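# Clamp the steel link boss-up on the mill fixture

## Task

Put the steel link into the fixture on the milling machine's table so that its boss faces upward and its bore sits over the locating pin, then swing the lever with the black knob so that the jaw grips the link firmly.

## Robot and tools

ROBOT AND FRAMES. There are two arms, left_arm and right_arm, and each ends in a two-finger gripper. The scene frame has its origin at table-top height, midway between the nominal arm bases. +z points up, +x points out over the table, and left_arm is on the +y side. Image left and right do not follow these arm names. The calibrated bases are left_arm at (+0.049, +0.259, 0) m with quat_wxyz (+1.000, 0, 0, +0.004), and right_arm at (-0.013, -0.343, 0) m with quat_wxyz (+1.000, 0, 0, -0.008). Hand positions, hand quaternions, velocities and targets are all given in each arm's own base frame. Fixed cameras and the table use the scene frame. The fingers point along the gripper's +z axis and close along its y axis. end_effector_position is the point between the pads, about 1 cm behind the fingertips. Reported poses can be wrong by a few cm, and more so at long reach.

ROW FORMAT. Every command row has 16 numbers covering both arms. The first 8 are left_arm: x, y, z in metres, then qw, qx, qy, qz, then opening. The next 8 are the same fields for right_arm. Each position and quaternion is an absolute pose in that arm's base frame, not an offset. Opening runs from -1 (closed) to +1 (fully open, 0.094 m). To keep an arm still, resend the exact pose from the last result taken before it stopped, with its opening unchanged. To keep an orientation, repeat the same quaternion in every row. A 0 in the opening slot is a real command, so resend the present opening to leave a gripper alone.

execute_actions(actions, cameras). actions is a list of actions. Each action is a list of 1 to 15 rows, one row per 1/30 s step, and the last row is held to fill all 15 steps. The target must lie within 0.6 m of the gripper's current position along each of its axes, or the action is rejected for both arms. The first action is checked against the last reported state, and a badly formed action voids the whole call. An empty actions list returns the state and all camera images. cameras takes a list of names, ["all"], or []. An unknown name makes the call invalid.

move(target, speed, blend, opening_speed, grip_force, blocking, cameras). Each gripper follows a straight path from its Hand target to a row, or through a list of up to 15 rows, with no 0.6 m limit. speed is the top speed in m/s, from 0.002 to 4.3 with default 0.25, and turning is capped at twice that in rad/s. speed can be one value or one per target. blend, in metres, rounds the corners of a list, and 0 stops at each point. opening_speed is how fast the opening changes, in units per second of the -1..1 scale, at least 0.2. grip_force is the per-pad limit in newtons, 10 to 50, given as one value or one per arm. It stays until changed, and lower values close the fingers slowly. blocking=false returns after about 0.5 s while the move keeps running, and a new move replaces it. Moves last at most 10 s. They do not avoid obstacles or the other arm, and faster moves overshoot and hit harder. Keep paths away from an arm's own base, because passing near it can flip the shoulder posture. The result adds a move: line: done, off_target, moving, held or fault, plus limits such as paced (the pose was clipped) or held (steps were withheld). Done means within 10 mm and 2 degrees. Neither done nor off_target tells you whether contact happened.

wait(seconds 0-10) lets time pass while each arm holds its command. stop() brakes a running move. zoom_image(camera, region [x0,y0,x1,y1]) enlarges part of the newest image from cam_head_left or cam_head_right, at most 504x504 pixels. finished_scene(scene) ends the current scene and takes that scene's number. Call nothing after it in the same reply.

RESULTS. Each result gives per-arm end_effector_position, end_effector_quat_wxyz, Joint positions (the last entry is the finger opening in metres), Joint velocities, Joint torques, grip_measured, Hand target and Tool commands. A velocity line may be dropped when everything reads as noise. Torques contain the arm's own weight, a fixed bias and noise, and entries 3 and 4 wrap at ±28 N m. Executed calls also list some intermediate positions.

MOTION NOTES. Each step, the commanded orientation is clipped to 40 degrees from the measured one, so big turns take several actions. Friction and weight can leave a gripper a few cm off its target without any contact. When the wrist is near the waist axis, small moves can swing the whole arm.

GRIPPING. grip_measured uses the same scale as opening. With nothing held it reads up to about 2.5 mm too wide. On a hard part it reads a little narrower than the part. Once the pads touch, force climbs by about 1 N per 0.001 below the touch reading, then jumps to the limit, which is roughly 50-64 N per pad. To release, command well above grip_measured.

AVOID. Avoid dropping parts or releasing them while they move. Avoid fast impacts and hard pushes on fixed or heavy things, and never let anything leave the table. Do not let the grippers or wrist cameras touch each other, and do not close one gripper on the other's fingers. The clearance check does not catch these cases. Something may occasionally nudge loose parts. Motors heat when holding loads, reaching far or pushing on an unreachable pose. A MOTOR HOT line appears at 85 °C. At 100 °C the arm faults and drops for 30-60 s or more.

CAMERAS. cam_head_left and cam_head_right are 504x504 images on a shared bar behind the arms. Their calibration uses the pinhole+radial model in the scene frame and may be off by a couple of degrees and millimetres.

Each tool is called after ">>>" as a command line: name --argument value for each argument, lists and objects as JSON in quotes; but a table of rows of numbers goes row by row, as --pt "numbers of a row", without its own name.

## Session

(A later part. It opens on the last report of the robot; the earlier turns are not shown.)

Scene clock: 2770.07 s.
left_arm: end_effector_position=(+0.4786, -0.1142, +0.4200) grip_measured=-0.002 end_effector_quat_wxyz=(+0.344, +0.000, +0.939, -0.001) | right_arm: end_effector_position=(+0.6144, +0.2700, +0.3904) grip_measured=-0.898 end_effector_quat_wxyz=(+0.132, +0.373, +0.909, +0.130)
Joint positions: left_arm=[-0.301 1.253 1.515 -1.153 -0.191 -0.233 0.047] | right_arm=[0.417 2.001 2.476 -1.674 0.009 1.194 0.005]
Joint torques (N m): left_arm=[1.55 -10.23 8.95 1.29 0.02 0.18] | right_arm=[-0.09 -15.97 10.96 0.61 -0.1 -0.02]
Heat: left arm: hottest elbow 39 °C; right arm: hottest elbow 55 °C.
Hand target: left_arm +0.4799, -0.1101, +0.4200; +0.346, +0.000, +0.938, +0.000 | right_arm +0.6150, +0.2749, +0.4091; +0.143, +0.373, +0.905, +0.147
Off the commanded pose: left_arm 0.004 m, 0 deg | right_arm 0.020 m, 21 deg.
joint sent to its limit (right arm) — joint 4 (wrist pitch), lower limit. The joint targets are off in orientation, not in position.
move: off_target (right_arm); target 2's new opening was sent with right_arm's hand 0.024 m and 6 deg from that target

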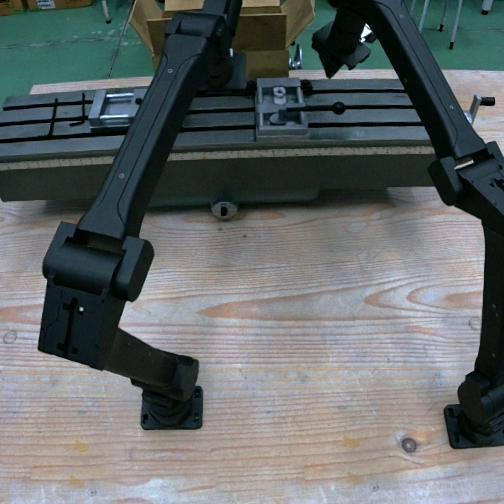

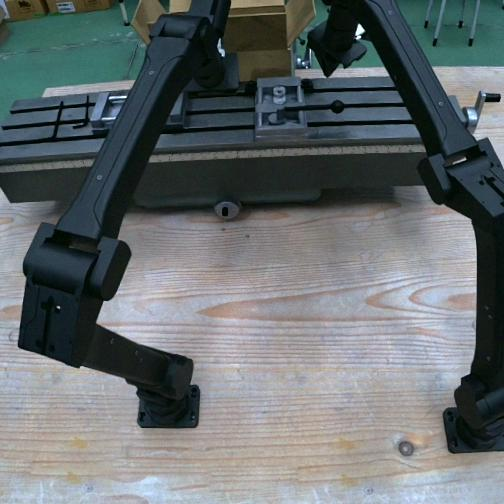

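>>> move --pt "0.40 0.02 0.40 0.3460 0.0 0.9382 0.0 0.0 0.648 0.280 0.40 0 0.3827 0.9239 0 -0.9" --pt "0.30 0.06 0.30 0.3460 0.0 0.9382 0.0 0.0 0.648 0.280 0.335 0 0.3827 0.9239 0 -0.9" --speed '[0.3, 0.25]' --blend '[0.02, 0]' --cameras '["all"]'

>>> zoom_image --camera "cam_head_left" --region '[260, 60, 360, 160]'

>>> zoom_image --camera "cam_head_right" --region '[260, 60, 360, 160]'

Scene clock: 2811.80 s.
left_arm: end_effector_position=(+0.2992, +0.0569, +0.2997) grip_measured=-0.002 end_effector_quat_wxyz=(+0.340, -0.001, +0.941, -0.004) | right_arm: end_effector_position=(+0.6466, +0.2853, +0.3358) grip_measured=-0.898 end_effector_quat_wxyz=(+0.111, +0.374, +0.914, +0.113)
Joint positions: left_arm=[0.301 0.696 0.87 -1.076 0.196 0.23 0.047] | right_arm=[0.417 2.131 2.553 -1.674 0.004 1.194 0.005]
Joint torques (N m): left_arm=[1.73 -2.26 8.88 1.57 0.34 0.17] | right_arm=[-1.03 -17.9 7.04 0.54 -0.09 -0.1]
Heat: left arm: hottest elbow 40 °C; right arm: hottest elbow 55 °C.
Hand target: left_arm +0.3000, +0.0599, +0.3001; +0.346, +0.000, +0.938, +0.000 | right_arm +0.6475, +0.2798, +0.3344; +0.107, +0.378, +0.913, +0.111
Off the commanded pose: left_arm 0.003 m, 1 deg | right_arm 0.006 m, 18 deg.
joint sent to its limit (right arm) — joint 4 (wrist pitch), lower limit. The joint targets are off in orientation, not in position.
move: off_target (right_arm)

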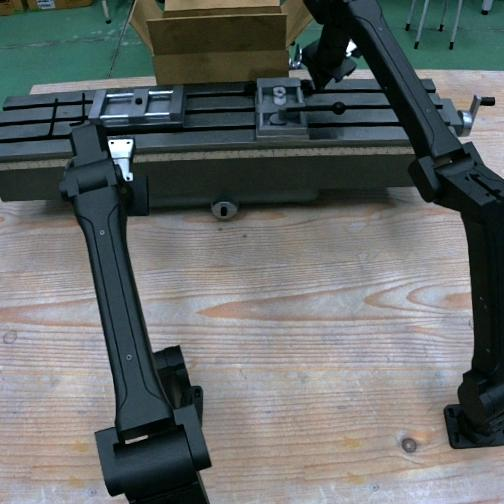

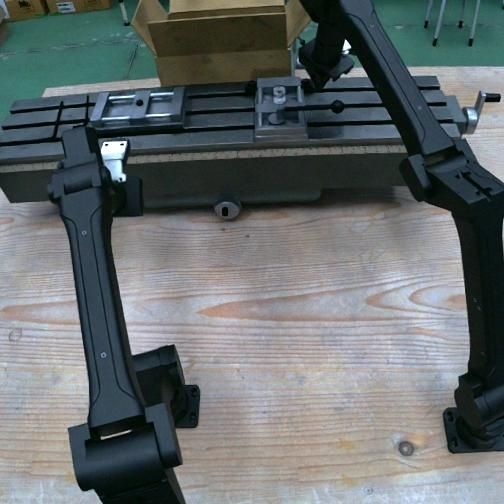

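Scaled by 5.040 from the camera's 504x504 image, which has a finer 720x720 frame.

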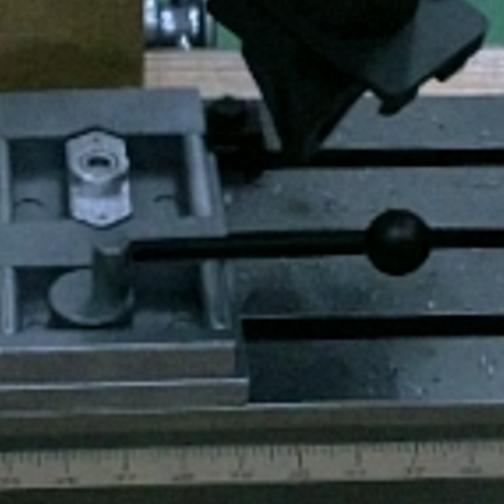

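Scaled by 5.040 from the camera's 504x504 image, which has a finer 720x720 frame.

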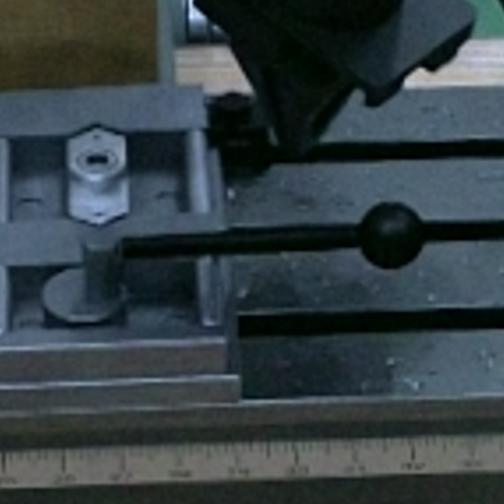

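>>> move --pt "0.30 0.06 0.30 0.3460 0.0 0.9382 0.0 0.0 0.660 0.264 0.330 0 0.3827 0.9239 0 -0.9" --pt "0.30 0.06 0.30 0.3460 0.0 0.9382 0.0 0.0 0.660 0.264 0.285 0 0.3827 0.9239 0 -0.9" --speed '[0.15, 0.12]' --blend '[0.005, 0]' --cameras '["all"]'

>>> zoom_image --camera "cam_head_left" --region '[270, 60, 370, 160]'

>>> zoom_image --camera "cam_head_right" --region '[270, 60, 370, 160]'

Scene clock: 2833.80 s.
left_arm: end_effector_position=(+0.2991, +0.0570, +0.2997) grip_measured=-0.002 end_effector_quat_wxyz=(+0.340, -0.001, +0.941, -0.004) | right_arm: end_effector_position=(+0.6577, +0.2706, +0.2865) grip_measured=-0.898 end_effector_quat_wxyz=(+0.081, +0.380, +0.918, +0.081)
Joint positions: left_arm=[0.302 0.696 0.87 -1.076 0.197 0.231 0.047] | right_arm=[0.391 2.179 2.514 -1.676 -0.001 1.176 0.005]
Joint torques (N m): left_arm=[1.73 -2.37 8.88 1.57 0.33 0.18] | right_arm=[-1.03 -18.2 7.05 0.46 0.05 -0.17]
Heat: left arm: hottest elbow 40 °C; right arm: hottest elbow 54 °C.
Hand target: left_arm +0.3000, +0.0600, +0.3001; +0.346, +0.000, +0.938, +0.000 | right_arm +0.6594, +0.2637, +0.2844; +0.079, +0.381, +0.918, +0.078
Off the commanded pose: left_arm 0.003 m, 1 deg | right_arm 0.007 m, 13 deg.
joint sent to its limit (right arm) — joint 4 (wrist pitch), lower limit. The joint targets are off in orientation, not in position.
move: off_target (right_arm)

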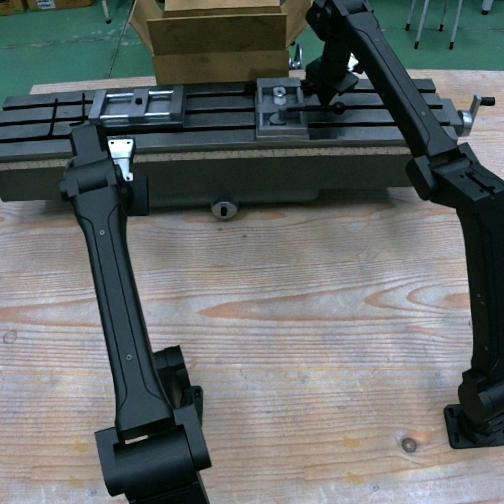

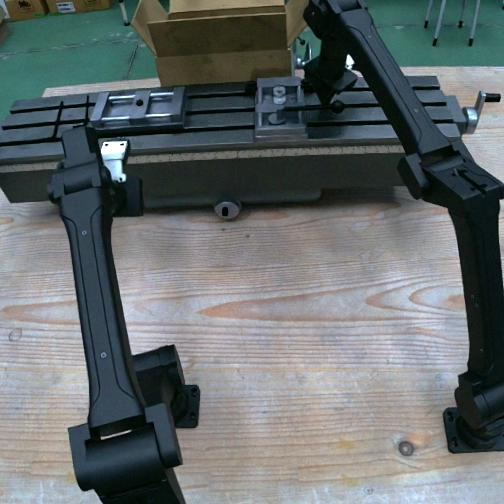

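Scaled by 5.040 from the camera's 504x504 image, which has a finer 720x720 frame.

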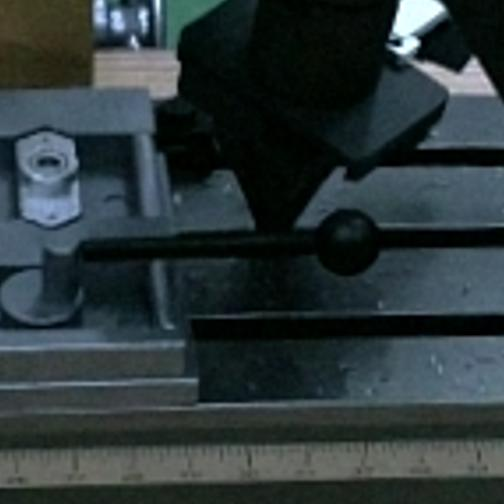

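Scaled by 5.040 from the camera's 504x504 image, which has a finer 720x720 frame.

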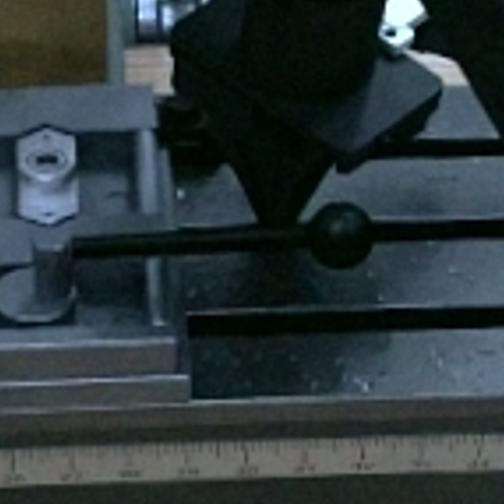

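>>> move --pt "0.30 0.06 0.30 0.3460 0.0 0.9382 0.0 0.0 0.630 0.2625 0.279 0 0.3827 0.9239 0 -0.9" --pt "0.30 0.06 0.30 0.3460 0.0 0.9382 0.0 0.0 0.6039 0.2615 0.279 0 0.3827 0.9239 0 -0.9" --pt "0.30 0.06 0.30 0.3460 0.0 0.9382 0.0 0.0 0.5646 0.2727 0.279 0 0.3827 0.9239 0 -0.9" --pt "0.30 0.06 0.30 0.3460 0.0 0.9382 0.0 0.0 0.5374 0.2949 0.279 0 0.3827 0.9239 0 -0.9" --speed 0.08 --blend '[0.005, 0.01, 0.01, 0]' --cameras '["all"]'

>>> zoom_image --camera "cam_head_left" --region '[245, 70, 345, 170]'

Scene clock: 2873.13 s.
left_arm: end_effector_position=(+0.2991, +0.0570, +0.2997) grip_measured=-0.002 end_effector_quat_wxyz=(+0.340, -0.001, +0.941, -0.004) | right_arm: end_effector_position=(+0.5604, +0.2748, +0.2832) grip_measured=-0.899 end_effector_quat_wxyz=(+0.039, +0.397, +0.916, +0.036)
Joint positions: left_arm=[0.302 0.696 0.87 -1.076 0.197 0.231 0.047] | right_arm=[0.46 1.944 2.132 -1.654 0.013 1.277 0.005]
Joint torques (N m): left_arm=[1.67 -2.43 8.88 1.57 0.33 0.18] | right_arm=[2.32 -16.56 5.65 -0.58 -0.32 0.04]
Heat: left arm: hottest elbow 40 °C; right arm: hottest elbow 52 °C.
Hand target: left_arm +0.3000, +0.0600, +0.3001; +0.346, +0.000, +0.938, +0.000 | right_arm +0.5377, +0.2939, +0.2787; +0.021, +0.382, +0.924, +0.024
Off the commanded pose: left_arm 0.003 m, 1 deg | right_arm 0.031 m, 6 deg.
joint sent to its limit (right arm) — joint 4 (wrist pitch), lower limit. The joint targets are off in orientation, not in position.
move: off_target (right_arm)

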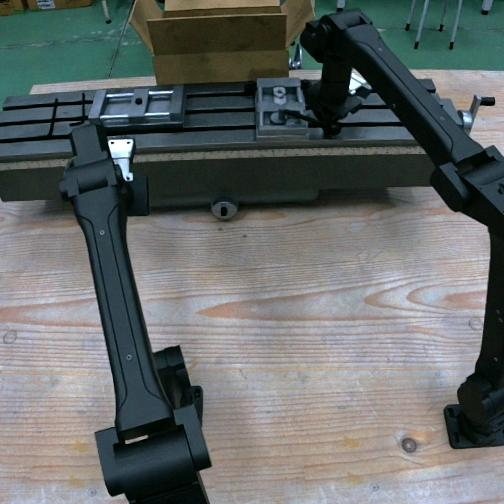

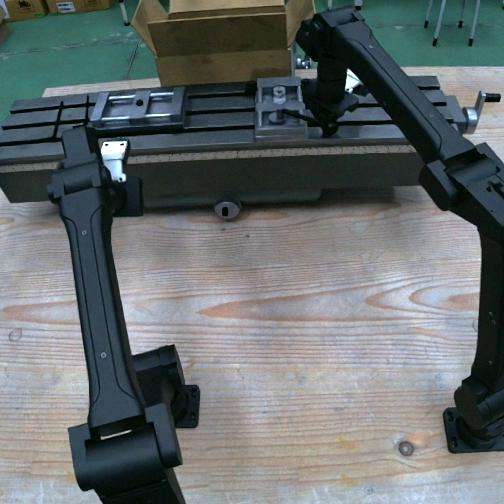

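Scaled by 5.040 from the camera's 504x504 image, which has a finer 720x720 frame.

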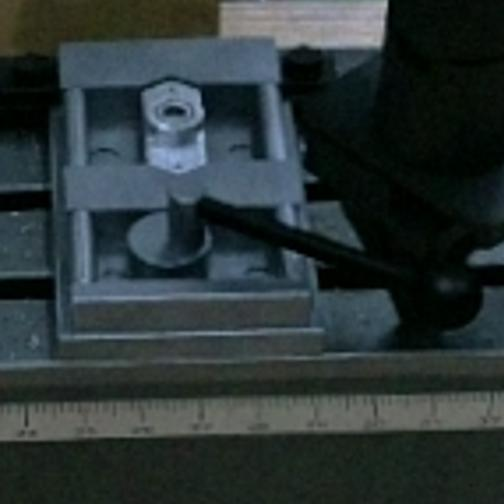

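>>> move --pt "0.30 0.06 0.30 0.3460 0.0 0.9382 0.0 0.0 0.5303 0.3018 0.279 0 0.3827 0.9239 0 -0.9" --pt "0.30 0.06 0.30 0.3460 0.0 0.9382 0.0 0.0 0.5165 0.3326 0.279 0 0.3827 0.9239 0 -0.9" --pt "0.30 0.06 0.30 0.3460 0.0 0.9382 0.0 0.0 0.5142 0.3663 0.279 0 0.3827 0.9239 0 -0.9" --speed 0.07 --blend '[0.01, 0.01, 0]' --cameras '["all"]'

>>> zoom_image --camera "cam_head_left" --region '[235, 70, 335, 170]'

Scene clock: 2889.40 s.
left_arm: end_effector_position=(+0.2991, +0.0570, +0.2997) grip_measured=-0.002 end_effector_quat_wxyz=(+0.340, -0.001, +0.941, -0.004) | right_arm: end_effector_position=(+0.5314, +0.3087, +0.2832) grip_measured=-0.899 end_effector_quat_wxyz=(+0.036, +0.417, +0.908, +0.022)
Joint positions: left_arm=[0.302 0.696 0.87 -1.076 0.197 0.231 0.047] | right_arm=[0.537 1.935 2.12 -1.679 0.034 1.396 0.005]
Joint torques (N m): left_arm=[1.67 -2.37 8.91 1.58 0.32 0.18] | right_arm=[5.01 -13.16 10.19 0.31 -1.21 0]
Heat: left arm: hottest elbow 40 °C; right arm: hottest elbow 51 °C.
Hand target: left_arm +0.3000, +0.0600, +0.3001; +0.346, +0.000, +0.938, +0.000 | right_arm +0.5107, +0.3626, +0.2786; +0.023, +0.382, +0.923, +0.033
Off the commanded pose: left_arm 0.003 m, 1 deg | right_arm 0.060 m, 6 deg.
joint sent to its limit (right arm) — joint 4 (wrist pitch), lower limit. The joint targets are off in position and orientation.
move: off_target (right_arm)

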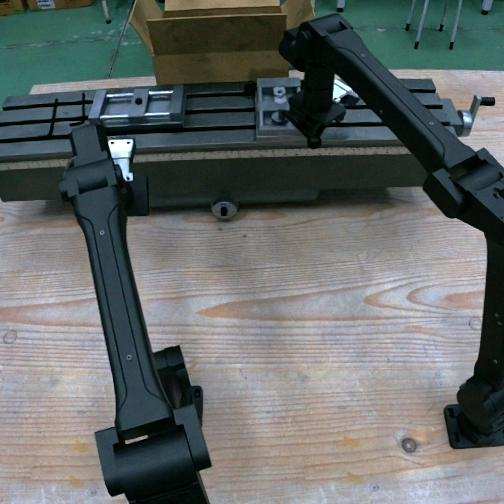

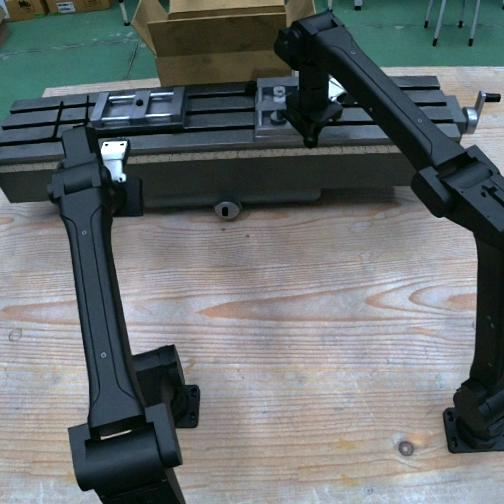

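Scaled by 5.040 from the camera's 504x504 image, which has a finer 720x720 frame.

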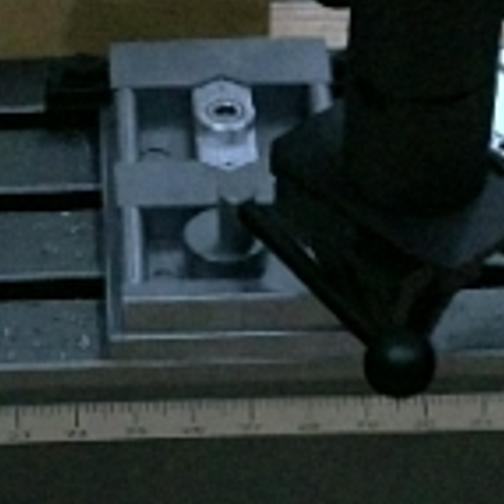

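>>> move --pt "0.30 0.06 0.30 0.3460 0.0 0.9382 0.0 0.0 0.500 0.340 0.279 0 0.3827 0.9239 0 -0.9" --pt "0.30 0.06 0.30 0.3460 0.0 0.9382 0.0 0.0 0.4865 0.3647 0.279 0 0.3827 0.9239 0 -0.9" --pt "0.30 0.06 0.30 0.3460 0.0 0.9382 0.0 0.0 0.481 0.396 0.279 0 0.3827 0.9239 0 -0.9" --speed 0.08 --blend '[0.01, 0.01, 0]' --cameras '["all"]'

>>> zoom_image --camera "cam_head_left" --region '[235, 70, 335, 170]'

Scene clock: 2932.20 s.
left_arm: end_effector_position=(+0.2991, +0.0570, +0.2997) grip_measured=-0.002 end_effector_quat_wxyz=(+0.340, -0.001, +0.941, -0.004) | right_arm: end_effector_position=(+0.5101, +0.3322, +0.2845) grip_measured=-0.899 end_effector_quat_wxyz=(+0.036, +0.425, +0.904, +0.020)
Joint positions: left_arm=[0.302 0.696 0.87 -1.076 0.197 0.231 0.047] | right_arm=[0.59 1.92 2.1 -1.679 0.042 1.468 0.005]
Joint torques (N m): left_arm=[1.67 -2.37 8.87 1.59 0.33 0.18] | right_arm=[6.07 -13.51 9.2 0.28 -1.56 -0.04]
Heat: left arm: hottest elbow 40 °C; right arm: hottest elbow 53 °C.
Hand target: left_arm +0.3000, +0.0600, +0.3001; +0.346, +0.000, +0.938, +0.000 | right_arm +0.4777, +0.3911, +0.2788; +0.018, +0.382, +0.924, +0.030
Off the commanded pose: left_arm 0.003 m, 1 deg | right_arm 0.070 m, 7 deg.
joint sent to its limit (right arm) — joint 4 (wrist pitch), lower limit. The joint targets are off in position and orientation.
move: off_target (right_arm)

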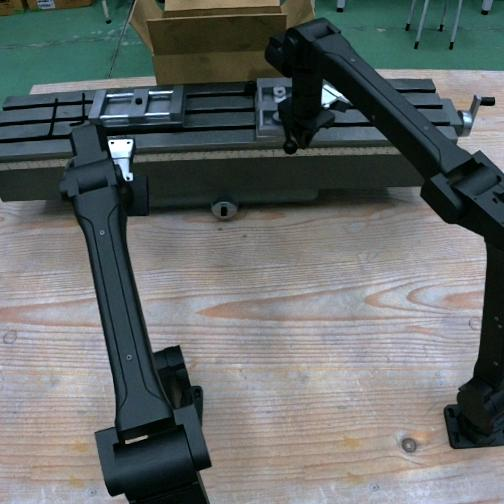

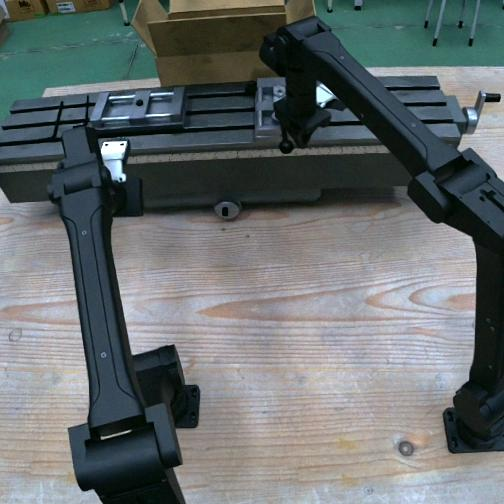

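Scaled by 5.040 from the camera's 504x504 image, which has a finer 720x720 frame.

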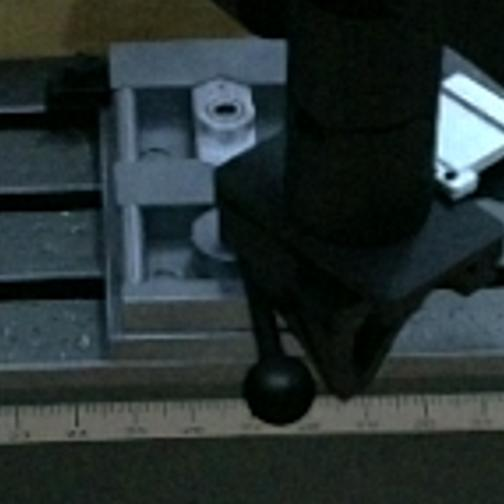

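>>> move --pt "0.30 0.06 0.30 0.3460 0.0 0.9382 0.0 0.0 0.50 0.29 0.285 0 0.3827 0.9239 0 -0.9" --pt "0.30 0.06 0.30 0.3460 0.0 0.9382 0.0 0.0 0.48 0.23 0.33 0 0.3827 0.9239 0 -0.9" --speed 0.15 --blend '[0.01, 0]' --cameras '["all"]'

>>> zoom_image --camera "cam_head_left" --region '[235, 70, 335, 170]'

>>> zoom_image --camera "cam_head_right" --region '[235, 70, 335, 170]'

Scene clock: 2946.50 s.
left_arm: end_effector_position=(+0.2991, +0.0570, +0.2997) grip_measured=-0.002 end_effector_quat_wxyz=(+0.340, -0.001, +0.941, -0.004) | right_arm: end_effector_position=(+0.4789, +0.2348, +0.3288) grip_measured=-0.899 end_effector_quat_wxyz=(+0.032, +0.382, +0.923, +0.036)
Joint positions: left_arm=[0.302 0.696 0.87 -1.076 0.197 0.231 0.047] | right_arm=[0.457 1.693 1.898 -1.679 0.002 1.243 0.005]
Joint torques (N m): left_arm=[1.67 -2.37 8.88 1.55 0.33 0.19] | right_arm=[-1.38 -12.92 7.06 0.34 -0.02 -0.17]
Heat: left arm: hottest elbow 40 °C; right arm: hottest elbow 52 °C.
Hand target: left_arm +0.3000, +0.0600, +0.3001; +0.346, +0.000, +0.938, +0.000 | right_arm +0.4798, +0.2299, +0.3294; +0.031, +0.382, +0.923, +0.036
Off the commanded pose: left_arm 0.003 m, 1 deg | right_arm 0.005 m, 6 deg.
joint sent to its limit (right arm) — joint 4 (wrist pitch), lower limit. The joint targets are off in orientation, not in position.
move: off_target (right_arm)

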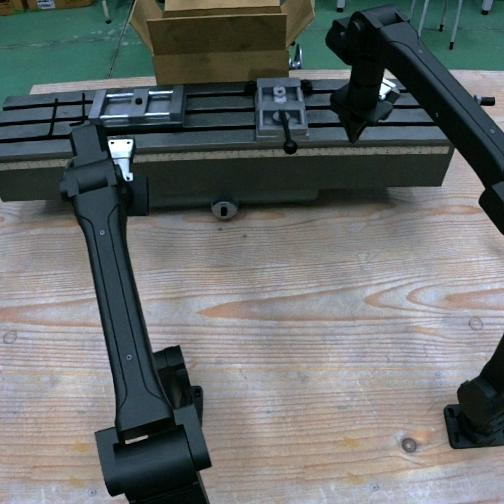

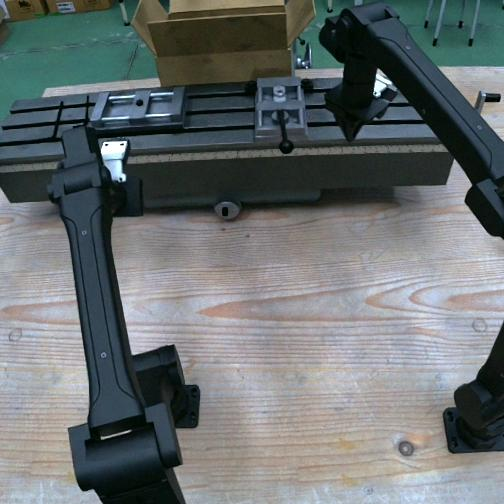

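Scaled by 5.040 from the camera's 504x504 image, which has a finer 720x720 frame.

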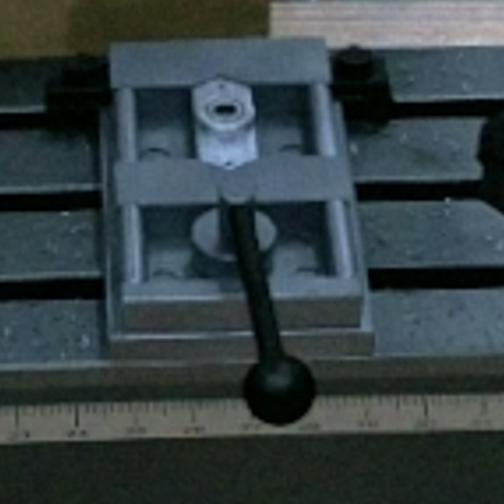

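Scaled by 5.040 from the camera's 504x504 image, which has a finer 720x720 frame.

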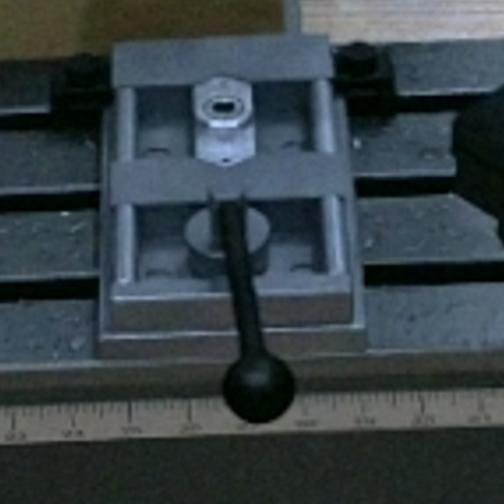

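>>> move --pt "0.30 0.06 0.30 0.3460 0.0 0.9382 0.0 0.0 0.505 0.285 0.312 0 0.3827 0.9239 0 -0.9" --pt "0.30 0.06 0.30 0.3460 0.0 0.9382 0.0 0.0 0.503 0.415 0.308 0 0.3827 0.9239 0 -0.9" --speed '[0.15, 0.09]' --blend '[0.01, 0]' --cameras '["all"]'

>>> zoom_image --camera "cam_head_left" --region '[235, 70, 335, 170]'

Scene clock: 2985.10 s.
left_arm: end_effector_position=(+0.2991, +0.0570, +0.2997) grip_measured=-0.002 end_effector_quat_wxyz=(+0.340, -0.001, +0.941, -0.004) | right_arm: end_effector_position=(+0.5233, +0.3492, +0.3149) grip_measured=-0.899 end_effector_quat_wxyz=(+0.061, +0.413, +0.907, +0.055)
Joint positions: left_arm=[0.302 0.696 0.87 -1.076 0.197 0.231 0.047] | right_arm=[0.602 1.94 2.205 -1.679 0.048 1.454 0.005]
Joint torques (N m): left_arm=[1.85 -2.43 8.84 1.58 0.33 0.19] | right_arm=[5.54 -12.22 11.23 0.42 -1.56 0.11]
Heat: left arm: hottest elbow 40 °C; right arm: hottest elbow 50 °C.
Hand target: left_arm +0.3000, +0.0600, +0.3001; +0.346, +0.000, +0.938, +0.000 | right_arm +0.4983, +0.4102, +0.3072; +0.043, +0.379, +0.922, +0.069
Off the commanded pose: left_arm 0.003 m, 1 deg | right_arm 0.069 m, 10 deg.
joint sent to its limit (right arm) — joint 4 (wrist pitch), lower limit. The joint targets are off in position and orientation.
move: off_target (right_arm)

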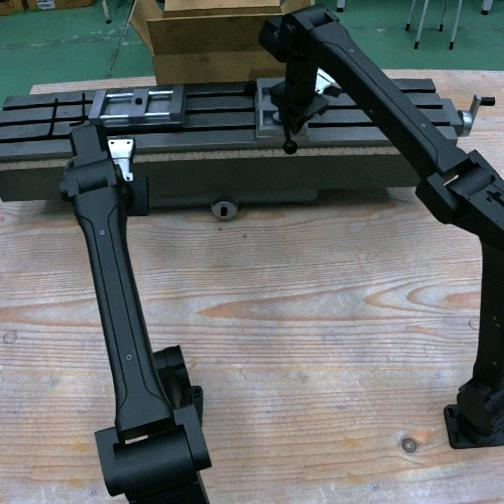

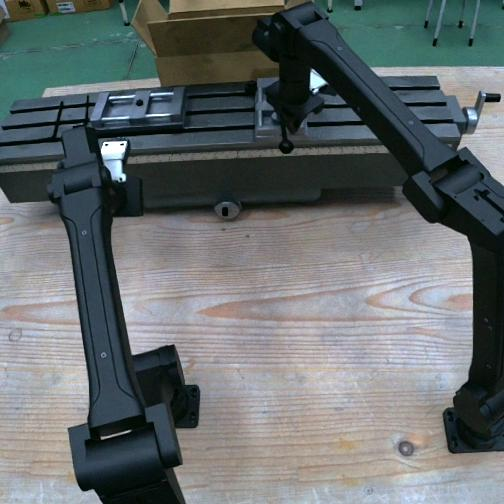

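Scaled by 5.040 from the camera's 504x504 image, which has a finer 720x720 frame.

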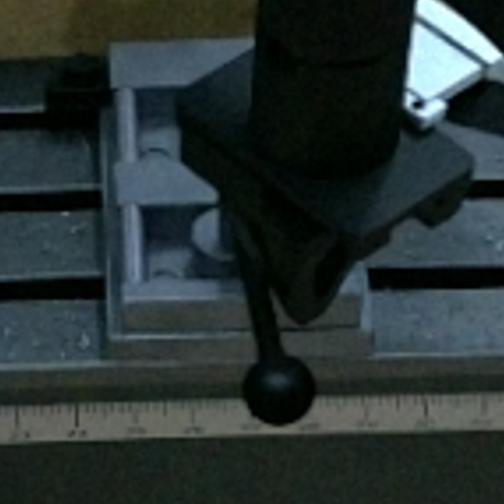

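>>> move --pt "0.30 0.06 0.30 0.3460 0.0 0.9382 0.0 0.0 0.51 0.285 0.325 0 0.3827 0.9239 0 -0.9" --pt "0.30 0.06 0.30 0.3460 0.0 0.9382 0.0 0.0 0.47 0.22 0.36 0 0.3827 0.9239 0 -0.9" --speed 0.2 --blend '[0.02, 0]' --cameras '["cam_head_left"]'

>>> zoom_image --camera "cam_head_left" --region '[245, 75, 315, 145]'

Scene clock: 2996.90 s.
left_arm: end_effector_position=(+0.2991, +0.0570, +0.2997) grip_measured=-0.002 end_effector_quat_wxyz=(+0.340, -0.001, +0.941, -0.004) | right_arm: end_effector_position=(+0.4677, +0.2256, +0.3606) grip_measured=-0.899 end_effector_quat_wxyz=(+0.052, +0.381, +0.921, +0.060)
Joint positions: left_arm=[0.302 0.696 0.87 -1.076 0.197 0.231 0.047] | right_arm=[0.449 1.629 1.896 -1.679 -0.003 1.234 0.005]
Joint torques (N m): left_arm=[1.73 -2.32 8.87 1.57 0.33 0.18] | right_arm=[-1.32 -11.69 7.04 0.46 0.17 -0.19]
Heat: left arm: hottest elbow 40 °C; right arm: hottest elbow 52 °C.
Hand target: left_arm +0.3000, +0.0600, +0.3001; +0.346, +0.000, +0.938, +0.000 | right_arm +0.4698, +0.2199, +0.3594; +0.051, +0.382, +0.921, +0.058
Off the commanded pose: left_arm 0.003 m, 1 deg | right_arm 0.006 m, 9 deg.
joint sent to its limit (right arm) — joint 4 (wrist pitch), lower limit. The joint targets are off in orientation, not in position.
move: off_target (right_arm)
Images, in order (width x height): cam_head_left 504x504.

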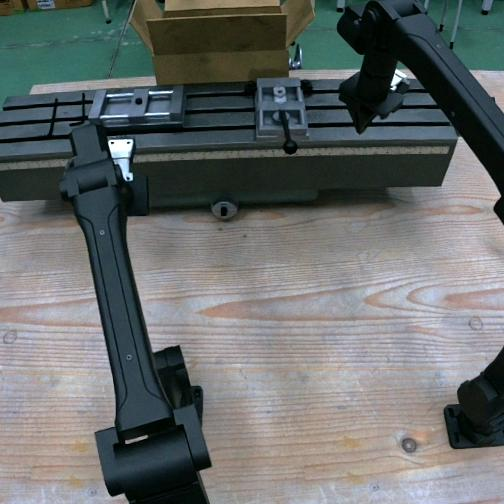

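Scaled by 7.200 from the camera's 504x504 image, which has a finer 720x720 frame.

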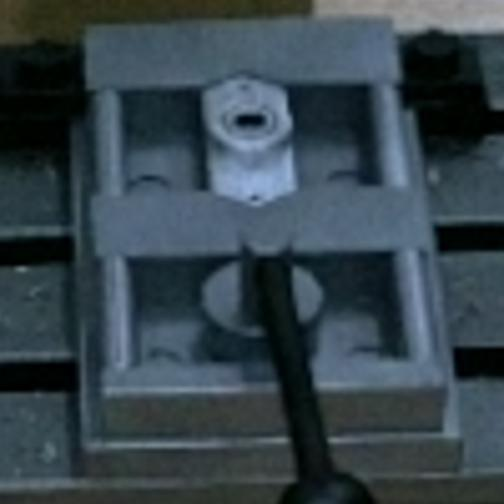

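>>> finished_scene --scene 2

The scene is finished: the task was done.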